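# Load the gear blank into the gear shaper chuck

## Task

Place the gear blank so that it sits inside the chuck of the gear shaper.

## Robot and tools

Robot: two arms, left_arm and right_arm, each carrying a two-finger gripper. left_arm is mounted on the +y side. Base positions in the scene frame: left_arm about (-0.004, +0.300, +0.007) m, right_arm about (-0.005, -0.284, +0.005) m; both bases are only slightly tilted, so each base's z is close to straight up. Scene frame: origin at table-top height, halfway between the nominal bases, a little behind the table's near edge; +x points out over the table, +z up. Arm names do not match image sides. A gripper's fingers point along its own +z and close along its own y. end_effector_position is the point between the pads, roughly 1 cm short of the tips.

Frames: every hand pose, velocity, target and wrist-camera pose is given in that arm's own base frame. Fixed cameras and the table use the scene frame. Offsets move along the arm's base axes, and rotations turn about the Hand target's position.

The 14-number row (used by execute_actions and move): one flat list covering both arms, always 14 numbers each between -1 and 1, even when one arm stays still. Order: left_arm dx, dy, dz, rx, ry, rz, opening, then right_arm in the same order. dx..rz are an offset, not a pose: they are measured from that arm's Hand target as it stood when the action or move began. Scale: 1.0 equals 0.6 m for dx, dy, dz and 180 degrees for the rotation; rx, ry, rz form a single rotation vector. Sending the same offset twice moves the arm twice. All six pose numbers at 0 re-asks for the current Hand target (a 0 is still a command). Opening is absolute: +1 fully open (0.093 m), -1 closed. To leave a gripper alone, resend its current opening.

execute_actions: actions is a list of actions; each action is up to 15 rows, one per 1/30 s step, and a short action repeats its last row to fill 15 steps. Every row in one action counts from that action's starting Hand target, not from the previous row. cameras picks images (names, ["all"] or []); an empty actions list returns state and all images.

move: target is one 14-number row or a list of up to 15 rows; every row in a list is an offset from the same starting Hand targets. speed in m/s (0.002 to 2.9, default 0.25; rotation up to twice that in rad/s), one value or one per target. blend in metres rounds corners in a list (0 means stop at each). opening_speed: rate of opening change per second on the -1..+1 scale, at least 0.2. grip_force: newtons per pad, 10 to 50, one value or one per arm; it persists, and low values close slowly. blocking=false returns early while the move continues. Paths are straight, all arms finish together, capped at 10 s, and do not avoid obstacles or the other arm. Faster moves lag, overshoot and hit harder. Avoid paths passing near an arm's own base. The result adds a move: line giving the ending (done, off_target, moving, held, fault) and limits (paced = pose clipped, held = steps withheld). done means within 10 mm and 2 degrees.

wait: seconds 0 to 10, arms keep their last command; a running move continues. stop: brakes the running move. zoom_image: camera (cam_high, cam_low, cam_left_wrist, cam_right_wrist) and region [x0, y0, x1, y1] in image pixels, at most 504 by 504, from the latest images. finished_scene: scene = this scene's number; only call it once the blank rests in the chuck without being held.

Results: end_effector_position (m) and end_effector_quat_wxyz per arm in its base frame; Hand target (the last commanded pose after clipping, from which the next offsets count); Tool commands; grip_measured (+1 open, -1 closed); Joint positions (last entry = finger gap in m, zero when closed on something); Joint torques (include the arm's own weight, readings 1-3 wrap at ±28 N m); Joint velocities, possibly shown as within noise. The gripper often stops short of its Hand target or sags and tilts at long reach; check the pose after each move and send the missing distance as a fresh offset. Orientation commands are clipped to 40 degrees from the current one each step.

Gripping: pads meet near grip_measured -0.94; each millimetre of object width adds about 0.0208. For a firm hold on a rigid object, command about 0.24 below the width reading and keep sending it; release with a value well above that reading. Reaching -0.94 or below with -1 sent does not prove something is held.

Cameras: cam_high and cam_low are fixed on a beam behind the arms (672x504); cam_left_wrist and cam_right_wrist ride on the hands. Calibration (K, distortion, T_world_to_cam) is given per camera and can be off by a few degrees or millimetres.

Avoid: dropping the blank, letting go of it while it moves, fast impacts with the machine or table, hard presses, the grippers or wrist cameras touching each other, closing on the other arm's fingers, straining camera cables, and anything leaving the table. The bar under the bases, the plate behind it and the low rail are fixtures up to about 3 cm high. Keep arms from staying stretched or pushing against something they cannot reach: motors heat, a MOTOR HOT line appears at 75 °C, and at 90 °C the arm folds up and stops working. Loose objects may be nudged occasionally.

Each tool is called after "Request:" as name(argument=value, ...), one argument or row to a line, values as JSON.

## Session

Request:
execute_actions(
  actions=[],
)

Scene clock: 0.00 s.
left_arm: end_effector_position=(+0.3043, -0.1711, +0.3674) grip_measured=+1.000 end_effector_quat_wxyz=(+0.568, -0.171, +0.782, -0.192) | right_arm: end_effector_position=(+0.2240, +0.1074, +0.3527) grip_measured=+1.000 end_effector_quat_wxyz=(+0.433, +0.063, +0.882, +0.178)
Joint positions: left_arm=[-0.818 1.122 1.248 -0.494 -0.674 -0.778 0.093] | right_arm=[0.607 0.926 1.403 -1.094 0.237 0.628 0.093]
Joint velocities: within noise
Joint torques (N m): no reading
Heat: left arm: 33 °C; right arm: 33 °C.
Hand target: left_arm +0.3038, -0.1720, +0.3688; +0.567, -0.170, +0.782, -0.194 | right_arm +0.2257, +0.1082, +0.3589; +0.440, +0.064, +0.877, +0.183
Tool commands: left_gripper/opening=+1.0 right_gripper/opening=+1.0

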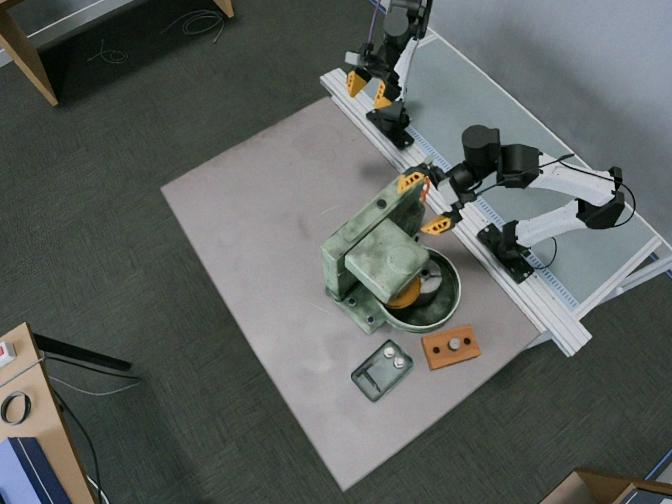

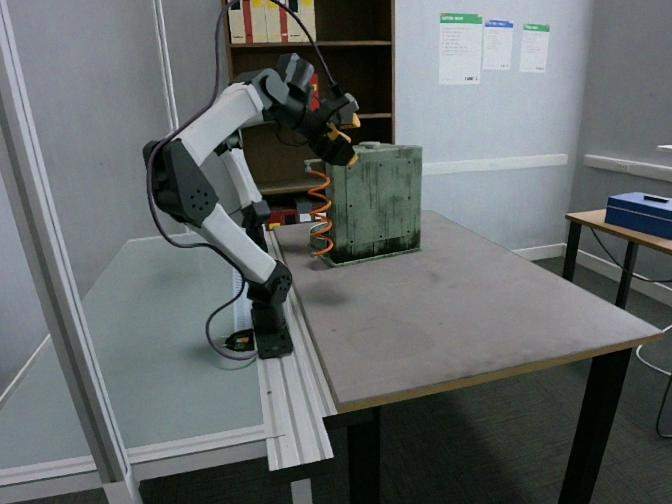

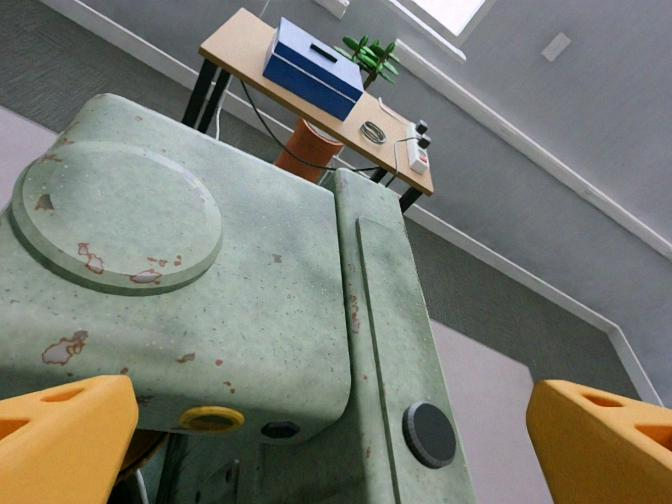

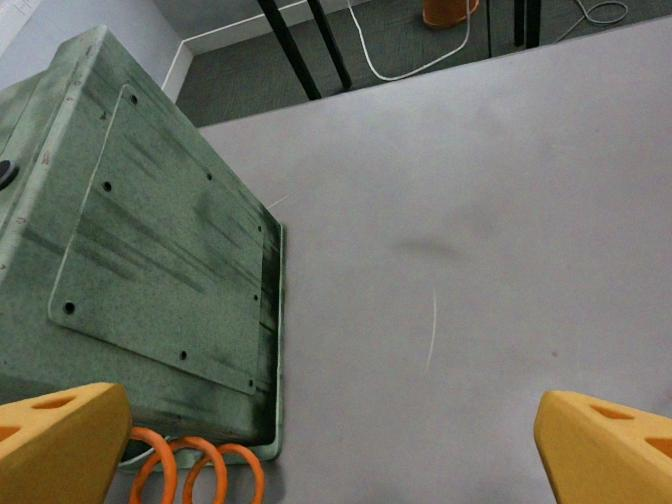

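Request:
zoom_image(
  camera="cam_high",
  region=[300, 150, 500, 420],
)

Request:
zoom_image(
  camera="cam_high",
  region=[340, 240, 490, 410],
)

Request:
zoom_image(
  camera="cam_low",
  region=[200, 40, 440, 280],
)

Scaled by 1.867 from the camera's 672x504 image, which has a finer 960x720 frame.

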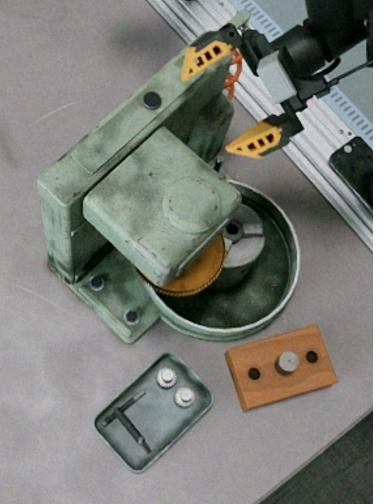

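Scaled by 2.965 from the camera's 672x504 image, which has a finer 960x720 frame.

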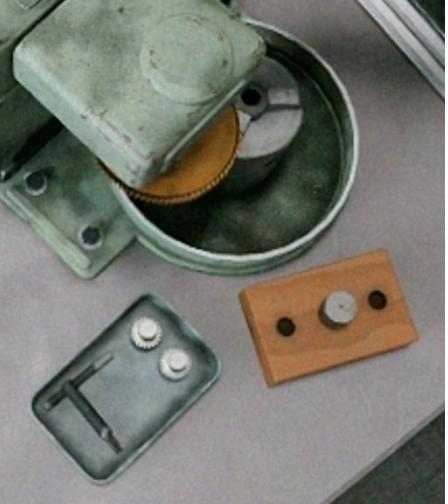

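Scaled by 2.100 from the camera's 672x504 image, which has a finer 960x720 frame.

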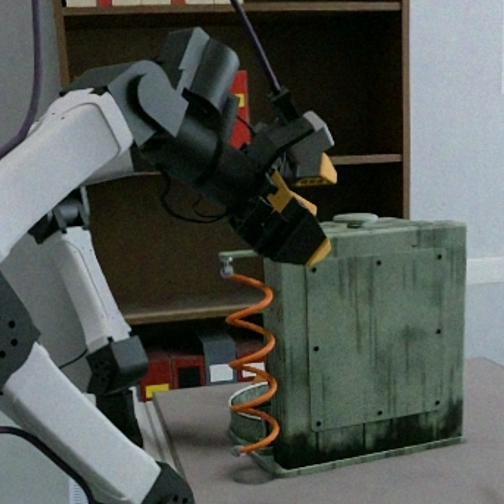

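Request:
move(
  target=[
    [-0.15,0.03,0.05,0,0,0,1,0,0,0,0,0,0,1],
    [-0.15,0.337,0.05,0.1547,0.2003,-0.068,1,0,0,0,0,0,0,1],
  ],
  blend=[0.05,0],
  speed=0.4,
  cameras=["cam_left_wrist","cam_high"],
)

Scene clock: 30.40 s.
left_arm: end_effector_position=(+0.2173, +0.0314, +0.3964) grip_measured=+1.000 end_effector_quat_wxyz=(+0.378, -0.010, +0.925, +0.021) | right_arm: end_effector_position=(+0.2240, +0.1074, +0.3527) grip_measured=+1.000 end_effector_quat_wxyz=(+0.433, +0.063, +0.882, +0.178)
Joint positions: left_arm=[0.232 1.166 1.934 -1.568 0.116 0.163 0.093] | right_arm=[0.607 0.926 1.403 -1.094 0.237 0.628 0.093]
Joint torques (N m): left_arm=[0.76 -1.02 5.26 2.06 0.12 0.13] | right_arm=[-0.23 -0.51 7.91 2.19 0.15 -0.01]
Heat: left arm: 36 °C; right arm: 39 °C.
Hand target: left_arm +0.2137, +0.0302, +0.3987; +0.300, +0.000, +0.954, +0.000 | right_arm +0.2257, +0.1082, +0.3589; +0.440, +0.064, +0.877, +0.183
Off the commanded pose: left_arm 0.004 m, 10 deg | right_arm 0.006 m, 1 deg.
joint sent to its limit (left arm) — joint 4 (wrist pitch), lower limit. The joint targets are off in orientation, not in position.
move: off_target (left_arm); blend cut to 0.0483 m at target 1
camera_calibration:
cam_left_wrist: T_world_to_cam=[[0.0459922, -0.998727, -0.0207317, 0.030332], [-0.943683, -0.0366317, -0.328818, 0.373624], [0.32764, 0.0346872, -0.944166, 0.389145], [0, 0, 0, 1]] pos_world=[0.223688, 0.0304815, 0.490901]
Images, in order (width x height): cam_high 672x504, cam_left_wrist 672x504.

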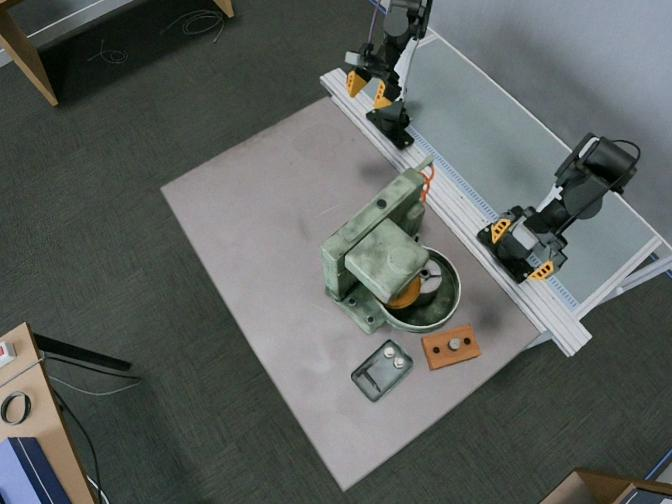

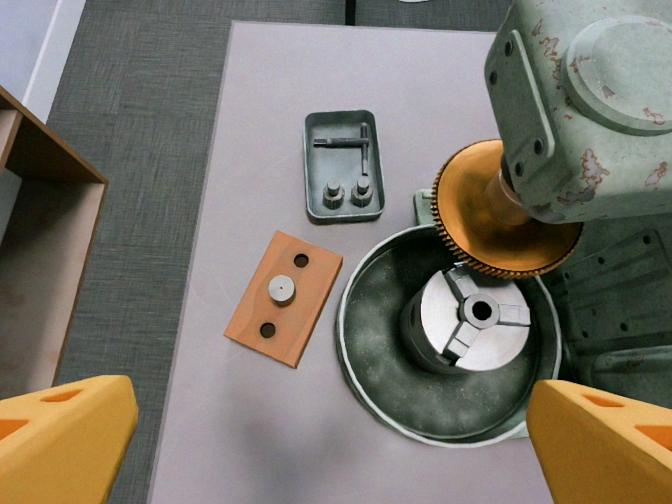

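Request:
zoom_image(
  camera="cam_left_wrist",
  region=[340, 120, 600, 460],
)

Request:
zoom_image(
  camera="cam_left_wrist",
  region=[210, 220, 350, 380],
)

Scaled by 1.482 from the camera's 672x504 image, which has a finer 960x720 frame.

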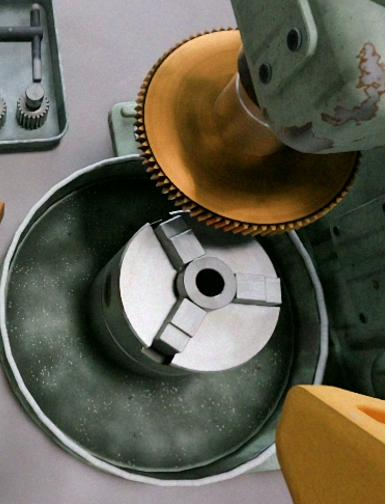

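Scaled by 3.150 from the camera's 672x504 image, which has a finer 960x720 frame.

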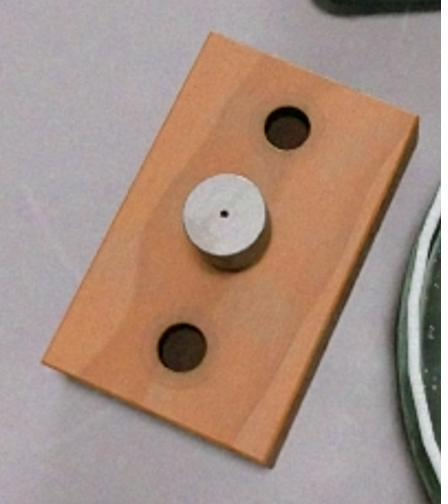

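Request:
move(
  target=[0.1433,0.1267,-0.398,0.0139,-0.0832,-0.0019,0.2,0,0,0,0,0,0,1],
  speed=0.35,
  cameras=["cam_left_wrist","cam_high"],
)

Scene clock: 108.20 s.
left_arm: end_effector_position=(+0.3016, +0.1076, +0.1690) grip_measured=+0.202 end_effector_quat_wxyz=(+0.429, +0.007, +0.903, +0.027) | right_arm: end_effector_position=(+0.2240, +0.1074, +0.3527) grip_measured=+1.000 end_effector_quat_wxyz=(+0.433, +0.063, +0.882, +0.178)
Joint positions: left_arm=[0.531 1.066 0.749 -0.423 0.364 0.386 0.055] | right_arm=[0.607 0.926 1.403 -1.094 0.237 0.628 0.093]
Joint torques (N m): left_arm=[0.54 -2.36 5.11 2.33 0.24 0.11] | right_arm=[-0.21 -0.49 7.91 2.19 0.15 0]
Heat: left arm: 38 °C; right arm: 44 °C.
Hand target: left_arm +0.2999, +0.1062, +0.1600; +0.422, +0.010, +0.906, +0.020 | right_arm +0.2257, +0.1082, +0.3589; +0.440, +0.064, +0.877, +0.183
Off the commanded pose: left_arm 0.009 m, 1 deg | right_arm 0.006 m, 1 deg.
move: done
camera_calibration:
cam_left_wrist: T_world_to_cam=[[0.0192257, -0.998852, -0.0438778, 0.109903], [-0.90256, 0.00154151, -0.430562, 0.381842], [0.430135, 0.0478802, -0.901494, 0.104638], [0, 0, 0, 1]] pos_world=[0.297514, 0.104178, 0.26356]
Images, in order (width x height): cam_high 672x504, cam_left_wrist 672x504.

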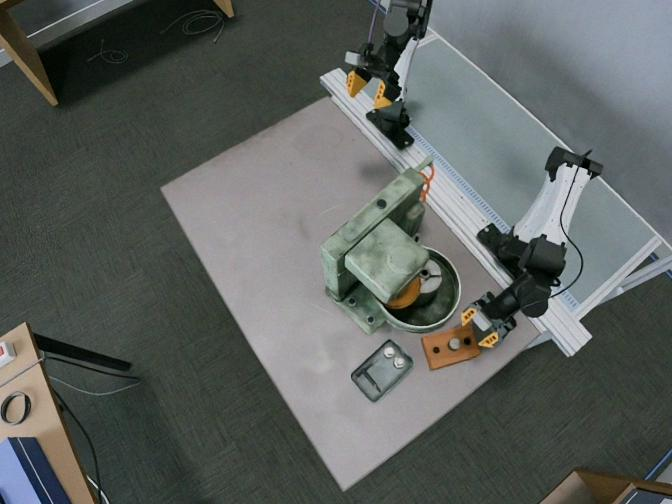

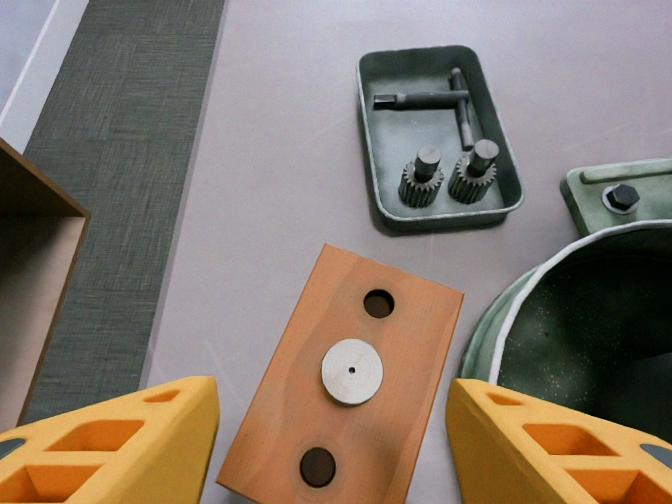

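Request:
zoom_image(
  camera="cam_left_wrist",
  region=[200, 230, 480, 504],
)

Scaled by 1.800 from the camera's 672x504 image, which has a finer 960x720 frame.

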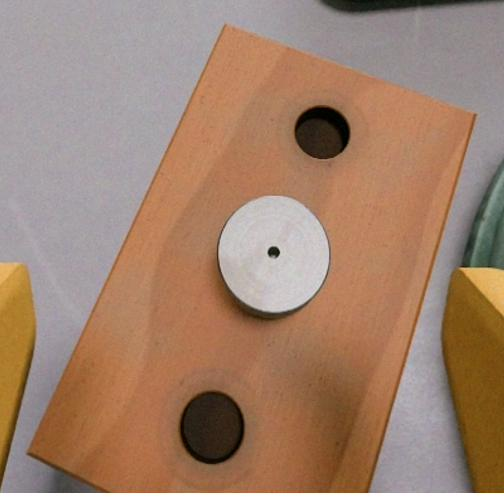

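Request:
move(
  target=[
    [0.0452,-0.002,-0.10,0,0,0,0.2,0,0,0,0,0,0,1],
    [0.0452,-0.002,-0.18,0,0,0,0.2,0,0,0,0,0,0,1],
  ],
  speed=0.2,
  blend=[0.02,0],
  cameras=["cam_left_wrist"],
)

Request:
zoom_image(
  camera="cam_left_wrist",
  region=[200, 300, 480, 504],
)

Scene clock: 121.63 s.
left_arm: end_effector_position=(+0.3299, +0.1091, +0.0603) grip_measured=+0.202 end_effector_quat_wxyz=(+0.431, +0.013, +0.902, +0.025) | right_arm: end_effector_position=(+0.2240, +0.1074, +0.3527) grip_measured=+1.000 end_effector_quat_wxyz=(+0.433, +0.063, +0.882, +0.178)
Joint positions: left_arm=[0.479 1.389 0.472 0.19 0.335 0.357 0.055] | right_arm=[0.607 0.926 1.403 -1.094 0.237 0.628 0.093]
Joint torques (N m): left_arm=[-0.88 -3.77 4.26 2.42 0.02 -0.06] | right_arm=[-0.23 -0.5 7.91 2.19 0.15 0]
Heat: left arm: 39 °C; right arm: 44 °C.
Hand target: left_arm +0.3269, +0.1051, +0.0519; +0.422, +0.010, +0.906, +0.020 | right_arm +0.2257, +0.1082, +0.3589; +0.440, +0.064, +0.877, +0.183
Off the commanded pose: left_arm 0.010 m, 1 deg | right_arm 0.006 m, 1 deg.
move: done
camera_calibration:
cam_left_wrist: T_world_to_cam=[[0.00761446, -0.998944, -0.0453073, 0.109921], [-0.90076, 0.0128239, -0.434128, 0.358997], [0.434251, 0.0441167, -0.899711, -0.00664215], [0, 0, 0, 1]] pos_world=[0.325417, 0.105494, 0.154855]
Images, in order (width x height): cam_left_wrist 672x504.

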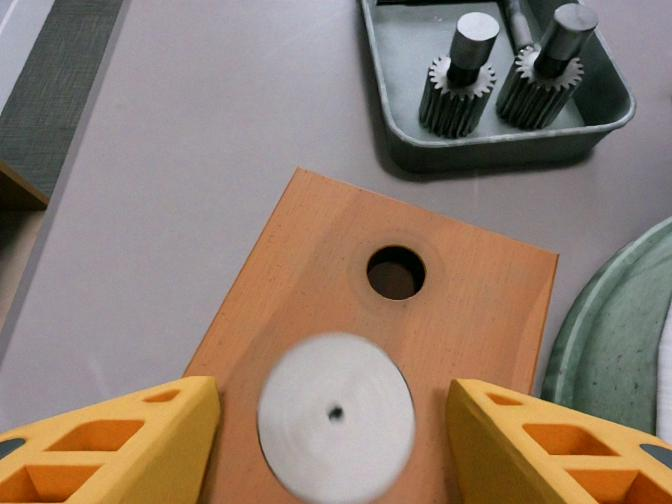

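Scaled by 1.800 from the camera's 672x504 image, which has a finer 960x720 frame.

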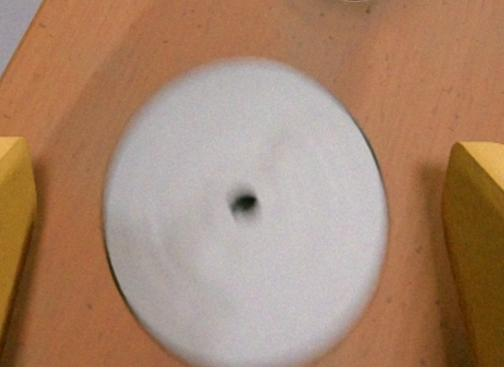

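Request:
move(
  target=[0,0,-0.003,0,0,0,-0.62,0,0,0,0,0,0,1],
  opening_speed=0.8,
  cameras=["cam_left_wrist"],
)

Request:
zoom_image(
  camera="cam_left_wrist",
  region=[200, 300, 480, 504],
)

Scene clock: 134.30 s.
left_arm: end_effector_position=(+0.3304, +0.1080, +0.0588) grip_measured=-0.462 end_effector_quat_wxyz=(+0.431, +0.014, +0.902, +0.024) | right_arm: end_effector_position=(+0.2240, +0.1074, +0.3527) grip_measured=+1.000 end_effector_quat_wxyz=(+0.433, +0.063, +0.882, +0.178)
Joint positions: left_arm=[0.476 1.395 0.467 0.202 0.335 0.355 0.023] | right_arm=[0.607 0.926 1.403 -1.094 0.237 0.628 0.093]
Joint torques (N m): left_arm=[-0.55 -3.73 4.29 2.41 0.02 -0.07] | right_arm=[-0.24 -0.53 7.9 2.19 0.15 0]
Heat: left arm: 39 °C; right arm: 45 °C.
Hand target: left_arm +0.3269, +0.1049, +0.0501; +0.422, +0.010, +0.906, +0.020 | right_arm +0.2257, +0.1082, +0.3589; +0.440, +0.064, +0.877, +0.183
Off the commanded pose: left_arm 0.010 m, 1 deg | right_arm 0.006 m, 1 deg.
move: done
camera_calibration:
cam_left_wrist: T_world_to_cam=[[0.00545796, -0.998991, -0.0445858, 0.109557], [-0.900135, 0.014513, -0.435368, 0.358569], [0.435576, 0.0425094, -0.899148, -0.00838847], [0, 0, 0, 1]] pos_world=[0.325817, 0.104599, 0.153452]
Images, in order (width x height): cam_left_wrist 672x504.

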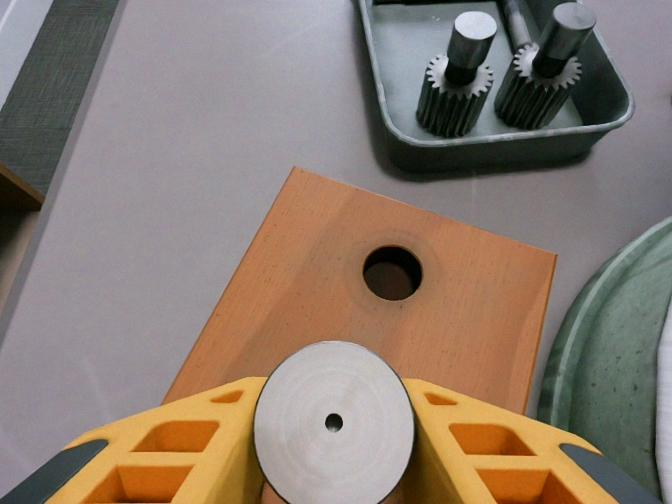

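Scaled by 1.800 from the camera's 672x504 image, which has a finer 960x720 frame.

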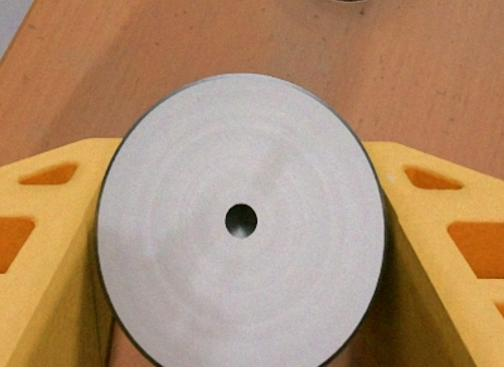

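Request:
move(
  target=[
    [-0.001,-0.0044,0.1,0,0,0,-0.65,0,0,0,0,0,0,1],
    [-0.178,-0.3165,0.4165,0,0,0,-0.65,0,0,0,0,0,0,1],
  ],
  speed=[0.1,0.25],
  blend=[0.02,0],
  cameras=["cam_left_wrist","cam_high"],
)

Request:
zoom_image(
  camera="cam_left_wrist",
  region=[180, 100, 560, 504],
)

Request:
zoom_image(
  camera="cam_high",
  region=[380, 230, 500, 350],
)

Scene clock: 146.27 s.
left_arm: end_effector_position=(+0.2167, -0.0824, +0.2875) grip_measured=-0.476 end_effector_quat_wxyz=(+0.406, +0.019, +0.913, +0.029) | right_arm: end_effector_position=(+0.2240, +0.1074, +0.3527) grip_measured=+1.000 end_effector_quat_wxyz=(+0.433, +0.063, +0.882, +0.178)
Joint positions: left_arm=[-0.768 0.952 1.255 -1.224 -0.574 -0.528 0.022] | right_arm=[0.607 0.926 1.403 -1.094 0.237 0.628 0.093]
Joint torques (N m): left_arm=[-0.73 -0.44 8.34 2.08 -0.53 -0.08] | right_arm=[-0.23 -0.5 7.92 2.19 0.15 0]
Heat: left arm: 40 °C; right arm: 45 °C.
Hand target: left_arm +0.2201, -0.0849, +0.2999; +0.422, +0.010, +0.906, +0.020 | right_arm +0.2257, +0.1082, +0.3589; +0.440, +0.064, +0.877, +0.183
Off the commanded pose: left_arm 0.013 m, 2 deg | right_arm 0.006 m, 1 deg.
move: off_target (left_arm)
camera_calibration:
cam_left_wrist: T_world_to_cam=[[-0.00173423, -0.998371, -0.0570251, -0.0647058], [-0.92282, 0.0235654, -0.384509, 0.34963], [0.385227, 0.0519571, -0.921358, 0.27286], [0, 0, 0, 1]] pos_world=[0.217421, -0.0870166, 0.382148]
Images, in order (width x height): cam_high 672x504, cam_left_wrist 672x504.

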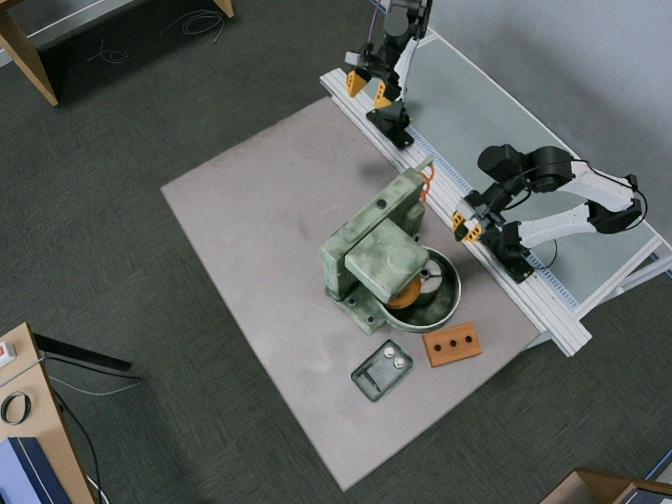

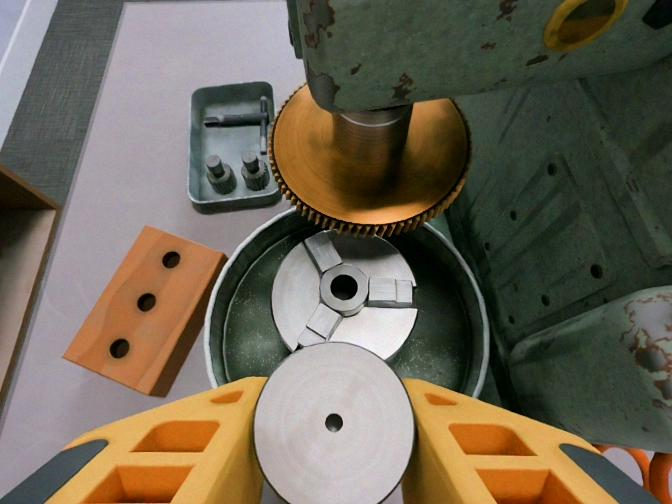

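Scaled by 1.248 from the camera's 672x504 image, which has a finer 960x720 frame.

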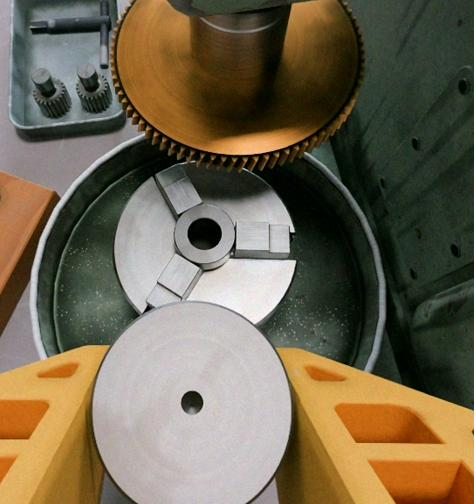

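Scaled by 4.200 from the camera's 672x504 image, which has a finer 960x720 frame.

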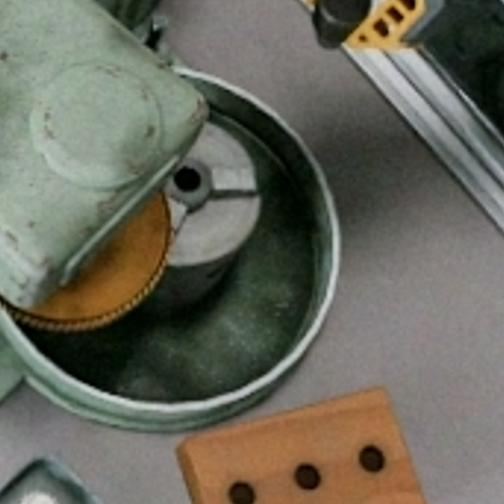

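Request:
move(
  target=[0.0433,0.0083,-0.0867,-0.0043,-0.0174,0.001,-0.65,0,0,0,0,0,0,1],
  speed=0.15,
  cameras=["cam_left_wrist","cam_high"],
)

Request:
zoom_image(
  camera="cam_left_wrist",
  region=[240, 240, 440, 440],
)

Scene clock: 178.30 s.
left_arm: end_effector_position=(+0.2430, -0.0788, +0.2449) grip_measured=-0.476 end_effector_quat_wxyz=(+0.435, +0.006, +0.900, +0.022) | right_arm: end_effector_position=(+0.2240, +0.1074, +0.3527) grip_measured=+1.000 end_effector_quat_wxyz=(+0.433, +0.063, +0.882, +0.178)
Joint positions: left_arm=[-0.652 0.876 0.984 -0.908 -0.527 -0.42 0.022] | right_arm=[0.607 0.926 1.403 -1.094 0.237 0.628 0.093]
Joint torques (N m): left_arm=[0.7 -2.03 5.29 2.6 -0.23 0.12] | right_arm=[-0.23 -0.51 7.9 2.19 0.15 0]
Heat: left arm: 40 °C; right arm: 46 °C.
Hand target: left_arm +0.2461, -0.0800, +0.2479; +0.447, +0.005, +0.895, +0.015 | right_arm +0.2257, +0.1082, +0.3589; +0.440, +0.064, +0.877, +0.183
Off the commanded pose: left_arm 0.004 m, 2 deg | right_arm 0.006 m, 1 deg.
move: done
camera_calibration:
cam_left_wrist: T_world_to_cam=[[0.0175786, -0.99927, -0.0339171, -0.0740028], [-0.896239, -0.00071048, -0.443571, 0.363485], [0.443223, 0.0381951, -0.895597, 0.201884], [0, 0, 0, 1]] pos_world=[0.23759, -0.0814015, 0.339528]
Images, in order (width x height): cam_high 672x504, cam_left_wrist 672x504.

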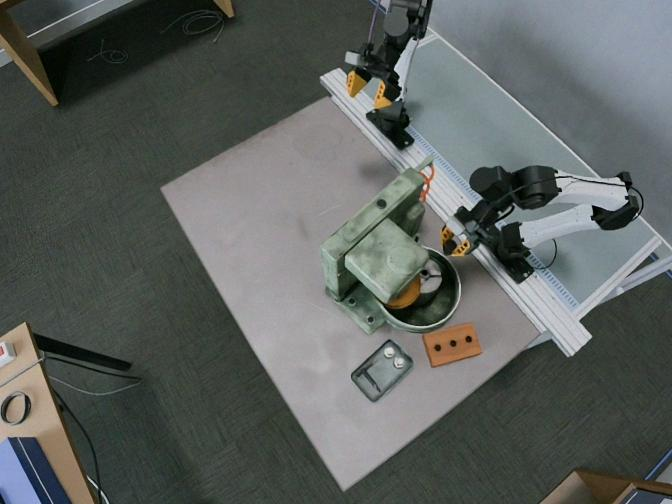

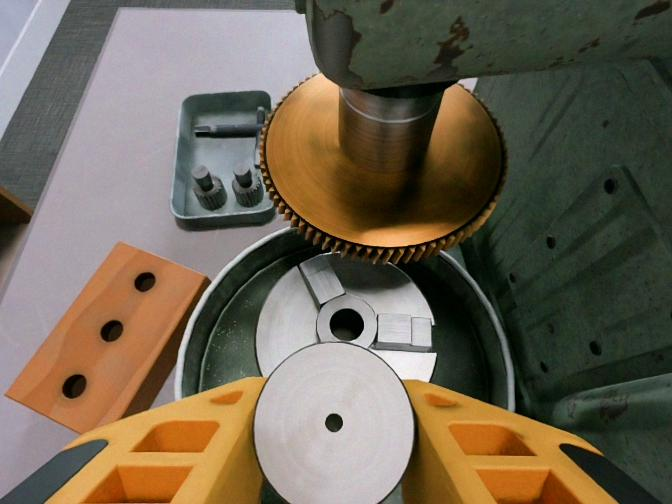

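Scaled by 2.520 from the camera's 672x504 image, which has a finer 960x720 frame.

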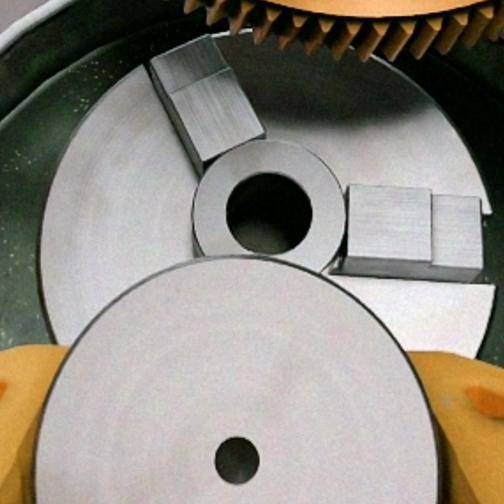

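Request:
move(
  target=[0.0167,0.005,-0.0383,0,0.008,0,-0.65,0,0,0,0,0,0,1],
  speed=0.1,
  cameras=["cam_left_wrist"],
)

Request:
zoom_image(
  camera="cam_left_wrist",
  region=[240, 240, 440, 440],
)

Scene clock: 213.80 s.
left_arm: end_effector_position=(+0.2517, -0.0751, +0.2231) grip_measured=-0.476 end_effector_quat_wxyz=(+0.426, +0.005, +0.904, +0.020) | right_arm: end_effector_position=(+0.2240, +0.1074, +0.3527) grip_measured=+1.000 end_effector_quat_wxyz=(+0.433, +0.063, +0.882, +0.178)
Joint positions: left_arm=[-0.584 0.876 0.903 -0.821 -0.469 -0.379 0.022] | right_arm=[0.607 0.926 1.403 -1.094 0.237 0.628 0.093]
Joint torques (N m): left_arm=[0.75 -1.33 5.72 2.63 -0.22 0.12] | right_arm=[-0.23 -0.5 7.9 2.19 0.16 0]
Heat: left arm: 41 °C; right arm: 47 °C.
Hand target: left_arm +0.2561, -0.0769, +0.2250; +0.435, +0.005, +0.900, +0.015 | right_arm +0.2257, +0.1082, +0.3589; +0.440, +0.064, +0.877, +0.183
Off the commanded pose: left_arm 0.005 m, 1 deg | right_arm 0.006 m, 1 deg.
move: done
camera_calibration:
cam_left_wrist: T_world_to_cam=[[0.0182891, -0.999406, -0.0292076, -0.072405], [-0.905034, -0.00413219, -0.425319, 0.359523], [0.424945, 0.0342126, -0.904572, 0.184683], [0, 0, 0, 1]] pos_world=[0.248225, -0.0771948, 0.317856]
Images, in order (width x height): cam_left_wrist 672x504.

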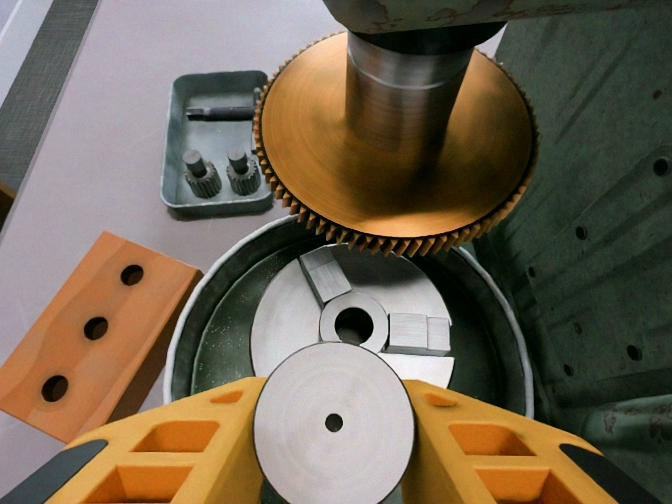

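Scaled by 2.520 from the camera's 672x504 image, which has a finer 960x720 frame.

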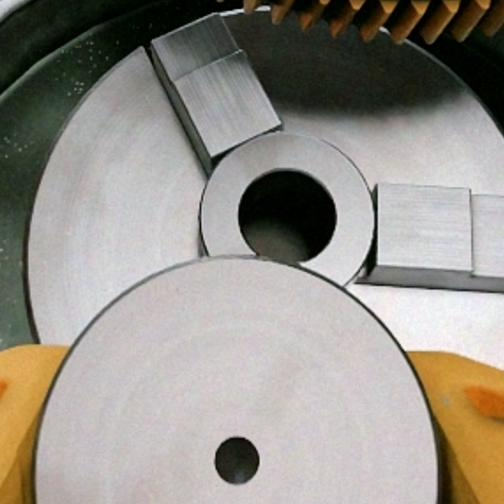

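Request:
move(
  target=[0.0697,-0.0065,0.003,0.0048,-0.0032,-0.0042,-0.65,0,0,0,0,0,0,1],
  speed=0.1,
  cameras=["cam_left_wrist","cam_high"],
)

Request:
zoom_image(
  camera="cam_high",
  region=[380, 220, 480, 320],
)

Scene clock: 240.20 s.
left_arm: end_effector_position=(+0.2875, -0.0765, +0.2089) grip_measured=-0.476 end_effector_quat_wxyz=(+0.416, +0.017, +0.909, +0.031) | right_arm: end_effector_position=(+0.2240, +0.1074, +0.3527) grip_measured=+1.000 end_effector_quat_wxyz=(+0.433, +0.063, +0.882, +0.178)
Joint positions: left_arm=[-0.481 1.005 0.903 -0.684 -0.398 -0.277 0.022] | right_arm=[0.607 0.926 1.403 -1.094 0.237 0.628 0.093]
Joint torques (N m): left_arm=[0.65 -1.98 9.58 2.65 -0.17 0.14] | right_arm=[-0.21 -0.5 7.92 2.19 0.16 0]
Heat: left arm: 42 °C; right arm: 48 °C.
Hand target: left_arm +0.2980, -0.0809, +0.2269; +0.440, +0.014, +0.898, +0.019 | right_arm +0.2257, +0.1082, +0.3589; +0.440, +0.064, +0.877, +0.183
Off the commanded pose: left_arm 0.021 m, 3 deg | right_arm 0.006 m, 1 deg.
move: off_target (left_arm)
camera_calibration:
cam_left_wrist: T_world_to_cam=[[0.00443871, -0.998221, -0.0594579, -0.0645074], [-0.914639, 0.0199834, -0.403776, 0.38593], [0.404246, 0.0561748, -0.912924, 0.165977], [0, 0, 0, 1]] pos_world=[0.286178, -0.0814286, 0.303519]
Images, in order (width x height): cam_high 672x504, cam_left_wrist 672x504.

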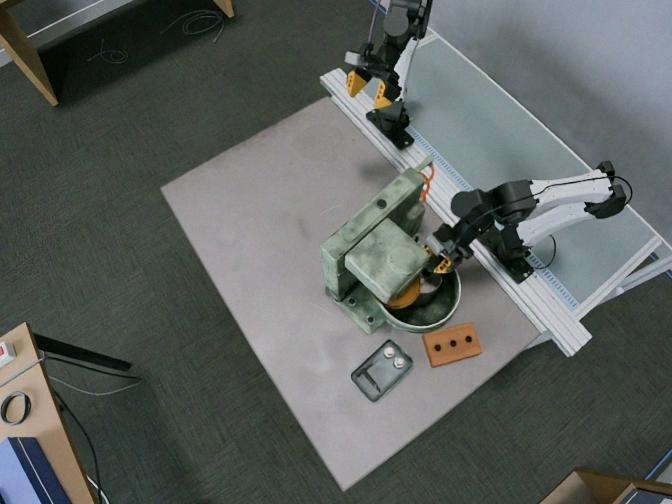

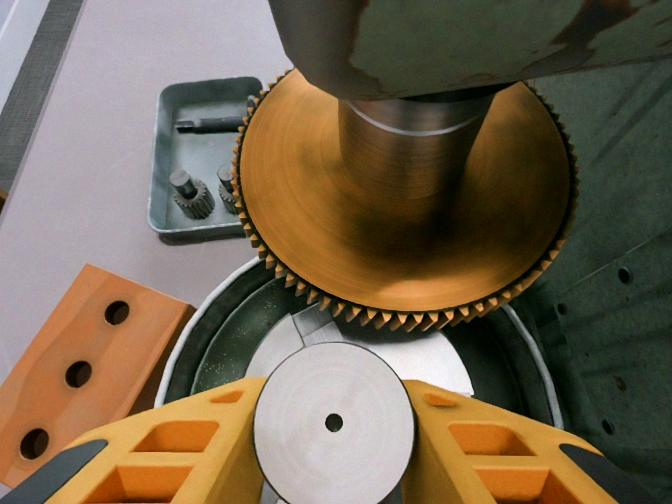

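Scaled by 5.040 from the camera's 672x504 image, which has a finer 960x720 frame.

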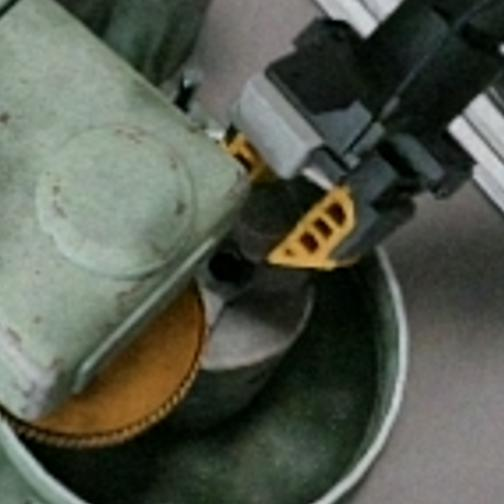

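Request:
move(
  target=[0.008,-0.004,0.0133,-0.0049,-0.0106,-0.0005,-0.65,0,0,0,0,0,0,1],
  speed=0.06,
  cameras=["cam_high"],
)

Request:
zoom_image(
  camera="cam_high",
  region=[395, 230, 455, 290],
)

Scene clock: 255.43 s.
left_arm: end_effector_position=(+0.2918, -0.0789, +0.2139) grip_measured=-0.476 end_effector_quat_wxyz=(+0.428, +0.015, +0.903, +0.025) | right_arm: end_effector_position=(+0.2240, +0.1074, +0.3527) grip_measured=+1.000 end_effector_quat_wxyz=(+0.433, +0.063, +0.882, +0.178)
Joint positions: left_arm=[-0.481 1.005 0.903 -0.654 -0.397 -0.275 0.022] | right_arm=[0.607 0.926 1.403 -1.094 0.237 0.628 0.093]
Joint torques (N m): left_arm=[0.69 -2.1 10 2.71 -0.16 0.11] | right_arm=[-0.23 -0.5 7.9 2.2 0.16 0]
Heat: left arm: 43 °C; right arm: 49 °C.
Hand target: left_arm +0.3027, -0.0834, +0.2348; +0.455, +0.011, +0.890, +0.012 | right_arm +0.2257, +0.1082, +0.3589; +0.440, +0.064, +0.877, +0.183
Off the commanded pose: left_arm 0.024 m, 4 deg | right_arm 0.006 m, 1 deg.
move: off_target (left_arm)
Images, in order (width x height): cam_high 672x504.

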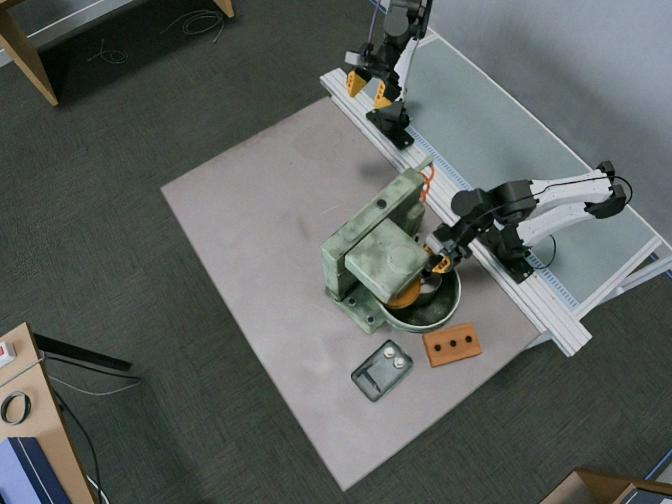

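Scaled by 8.400 from the camera's 672x504 image, which has a finer 960x720 frame.

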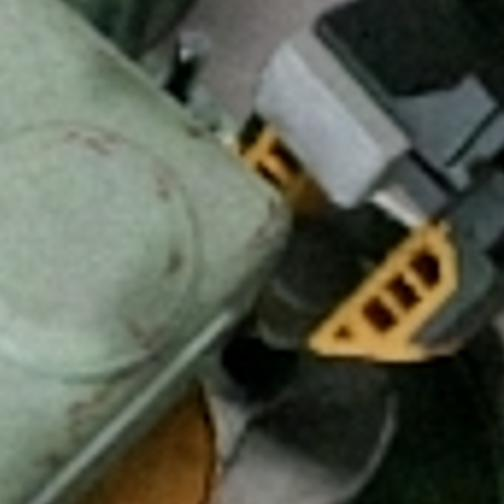

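Request:
move(
  target=[-0.007,0.004,-0.0463,0.004,0.0094,0.0008,-0.65,0,0,0,0,0,0,1],
  speed=0.05,
  cameras=["cam_left_wrist","cam_high"],
)

Request:
zoom_image(
  camera="cam_high",
  region=[395, 230, 455, 290],
)

Scene clock: 269.57 s.
left_arm: end_effector_position=(+0.2938, -0.0802, +0.2040) grip_measured=-0.476 end_effector_quat_wxyz=(+0.431, +0.015, +0.902, +0.023) | right_arm: end_effector_position=(+0.2240, +0.1074, +0.3527) grip_measured=+1.000 end_effector_quat_wxyz=(+0.433, +0.063, +0.882, +0.178)
Joint positions: left_arm=[-0.481 1.005 0.86 -0.603 -0.395 -0.274 0.022] | right_arm=[0.607 0.926 1.403 -1.094 0.237 0.628 0.093]
Joint torques (N m): left_arm=[0.8 -2.65 6 2.73 -0.17 0.11] | right_arm=[-0.23 -0.51 7.91 2.19 0.15 0]
Heat: left arm: 44 °C; right arm: 49 °C.
Hand target: left_arm +0.2985, -0.0809, +0.2070; +0.442, +0.013, +0.897, +0.018 | right_arm +0.2257, +0.1082, +0.3589; +0.440, +0.064, +0.877, +0.183
Off the commanded pose: left_arm 0.006 m, 2 deg | right_arm 0.006 m, 1 deg.
move: done
camera_calibration:
cam_left_wrist: T_world_to_cam=[[0.00248705, -0.999073, -0.0429742, -0.0714016], [-0.901054, 0.0163991, -0.433397, 0.391593], [0.4337, 0.0398, -0.900178, 0.146646], [0, 0, 0, 1]] pos_world=[0.289423, -0.0835937, 0.298654]
Images, in order (width x height): cam_high 672x504, cam_left_wrist 672x504.

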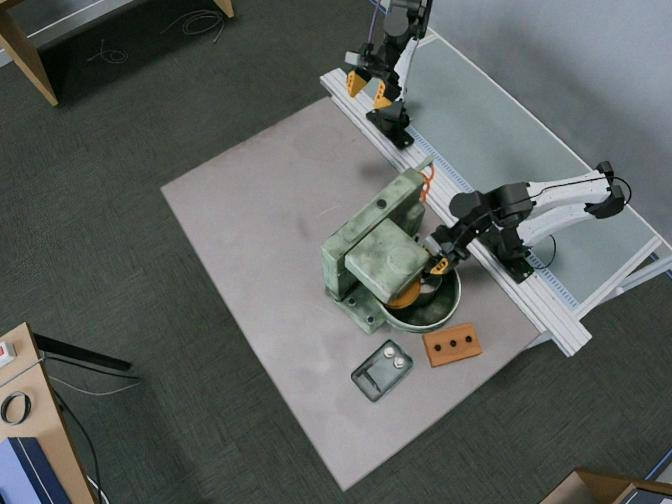

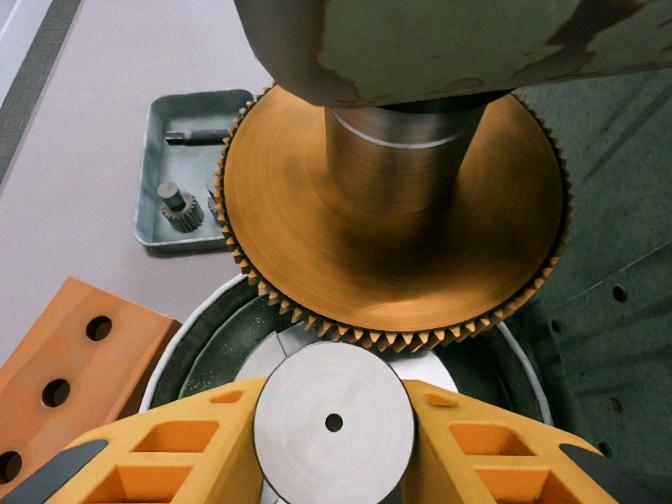

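Scaled by 8.400 from the camera's 672x504 image, which has a finer 960x720 frame.

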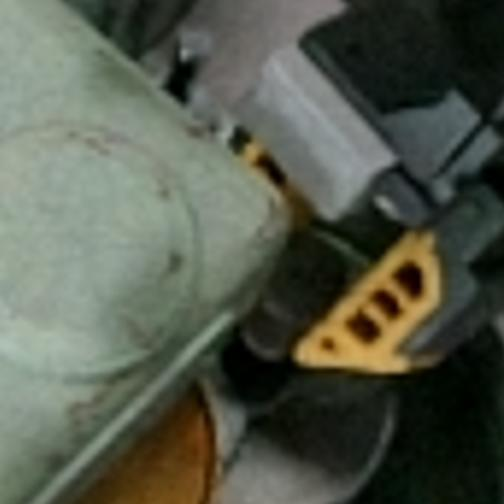

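Request:
move(
  target=[0.002,0.0015,-0.02,0,0,0,-0.65,0,0,0,0,0,0,1],
  speed=0.04,
  cameras=["cam_high"],
)

Request:
zoom_image(
  camera="cam_high",
  region=[395, 230, 455, 290],
)

Scene clock: 275.83 s.
left_arm: end_effector_position=(+0.2955, -0.0788, +0.1922) grip_measured=-0.476 end_effector_quat_wxyz=(+0.431, +0.012, +0.902, +0.023) | right_arm: end_effector_position=(+0.2240, +0.1074, +0.3527) grip_measured=+1.000 end_effector_quat_wxyz=(+0.433, +0.063, +0.882, +0.178)
Joint positions: left_arm=[-0.472 1.005 0.812 -0.554 -0.39 -0.272 0.022] | right_arm=[0.607 0.926 1.403 -1.094 0.237 0.628 0.093]
Joint torques (N m): left_arm=[0.64 -2.76 5.94 2.74 -0.16 0.13] | right_arm=[-0.23 -0.51 7.91 2.19 0.16 0]
Heat: left arm: 44 °C; right arm: 49 °C.
Hand target: left_arm +0.2997, -0.0800, +0.1950; +0.442, +0.013, +0.897, +0.018 | right_arm +0.2257, +0.1082, +0.3589; +0.440, +0.064, +0.877, +0.183
Off the commanded pose: left_arm 0.005 m, 2 deg | right_arm 0.006 m, 1 deg.
move: done
Images, in order (width x height): cam_high 672x504.

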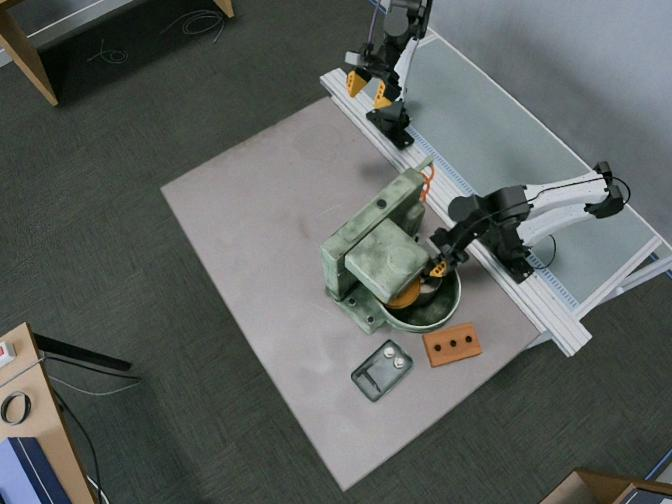

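Scaled by 8.400 from the camera's 672x504 image, which has a finer 960x720 frame.

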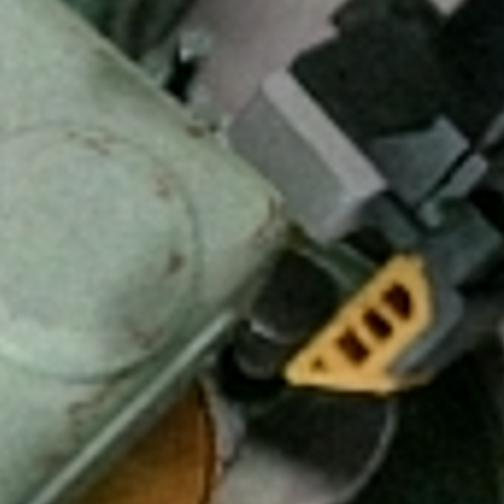

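Request:
zoom_image(
  camera="cam_high",
  region=[412, 252, 442, 282],
)

Scaled by 16.800 from the camera's 672x504 image, which has a finer 960x720 frame.

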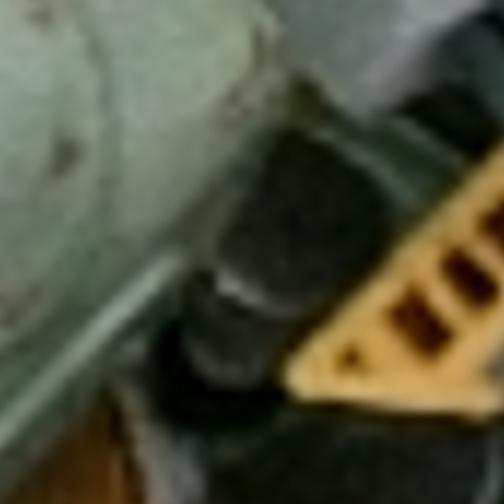

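Request:
move(
  target=[0,0.0003,-0.0133,0,0,0,-0.65,0,0,0,0,0,0,1],
  speed=0.04,
  cameras=["cam_high"],
)

Request:
zoom_image(
  camera="cam_high",
  region=[412, 252, 442, 282],
)

Scene clock: 288.83 s.
left_arm: end_effector_position=(+0.2955, -0.0789, +0.1838) grip_measured=-0.476 end_effector_quat_wxyz=(+0.430, +0.013, +0.902, +0.023) | right_arm: end_effector_position=(+0.2240, +0.1074, +0.3527) grip_measured=+1.000 end_effector_quat_wxyz=(+0.433, +0.063, +0.882, +0.178)
Joint positions: left_arm=[-0.472 1.005 0.78 -0.523 -0.39 -0.271 0.022] | right_arm=[0.607 0.926 1.403 -1.094 0.237 0.628 0.093]
Joint torques (N m): left_arm=[0.77 -2.86 5.97 2.74 -0.15 0.12] | right_arm=[-0.23 -0.49 7.91 2.19 0.15 0]
Heat: left arm: 45 °C; right arm: 49 °C.
Hand target: left_arm +0.2997, -0.0798, +0.1870; +0.442, +0.013, +0.897, +0.018 | right_arm +0.2257, +0.1082, +0.3589; +0.440, +0.064, +0.877, +0.183
Off the commanded pose: left_arm 0.005 m, 2 deg | right_arm 0.006 m, 1 deg.
move: done
Images, in order (width x height): cam_high 672x504.

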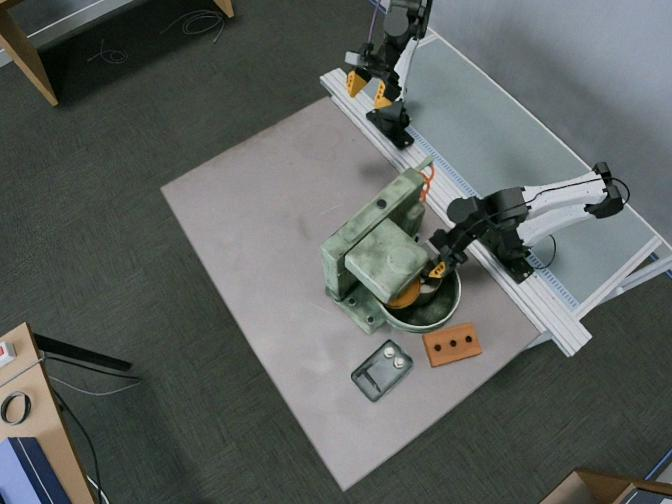

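Scaled by 16.800 from the camera's 672x504 image, which has a finer 960x720 frame.

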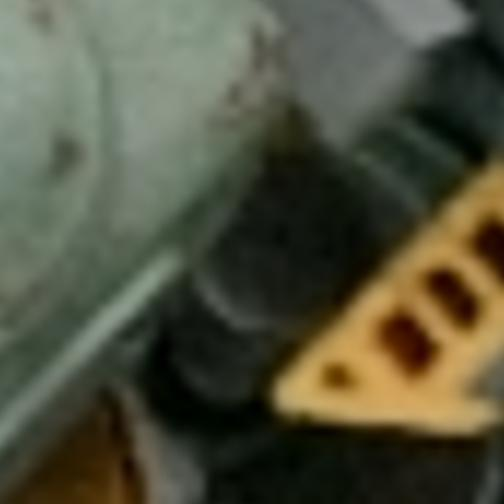

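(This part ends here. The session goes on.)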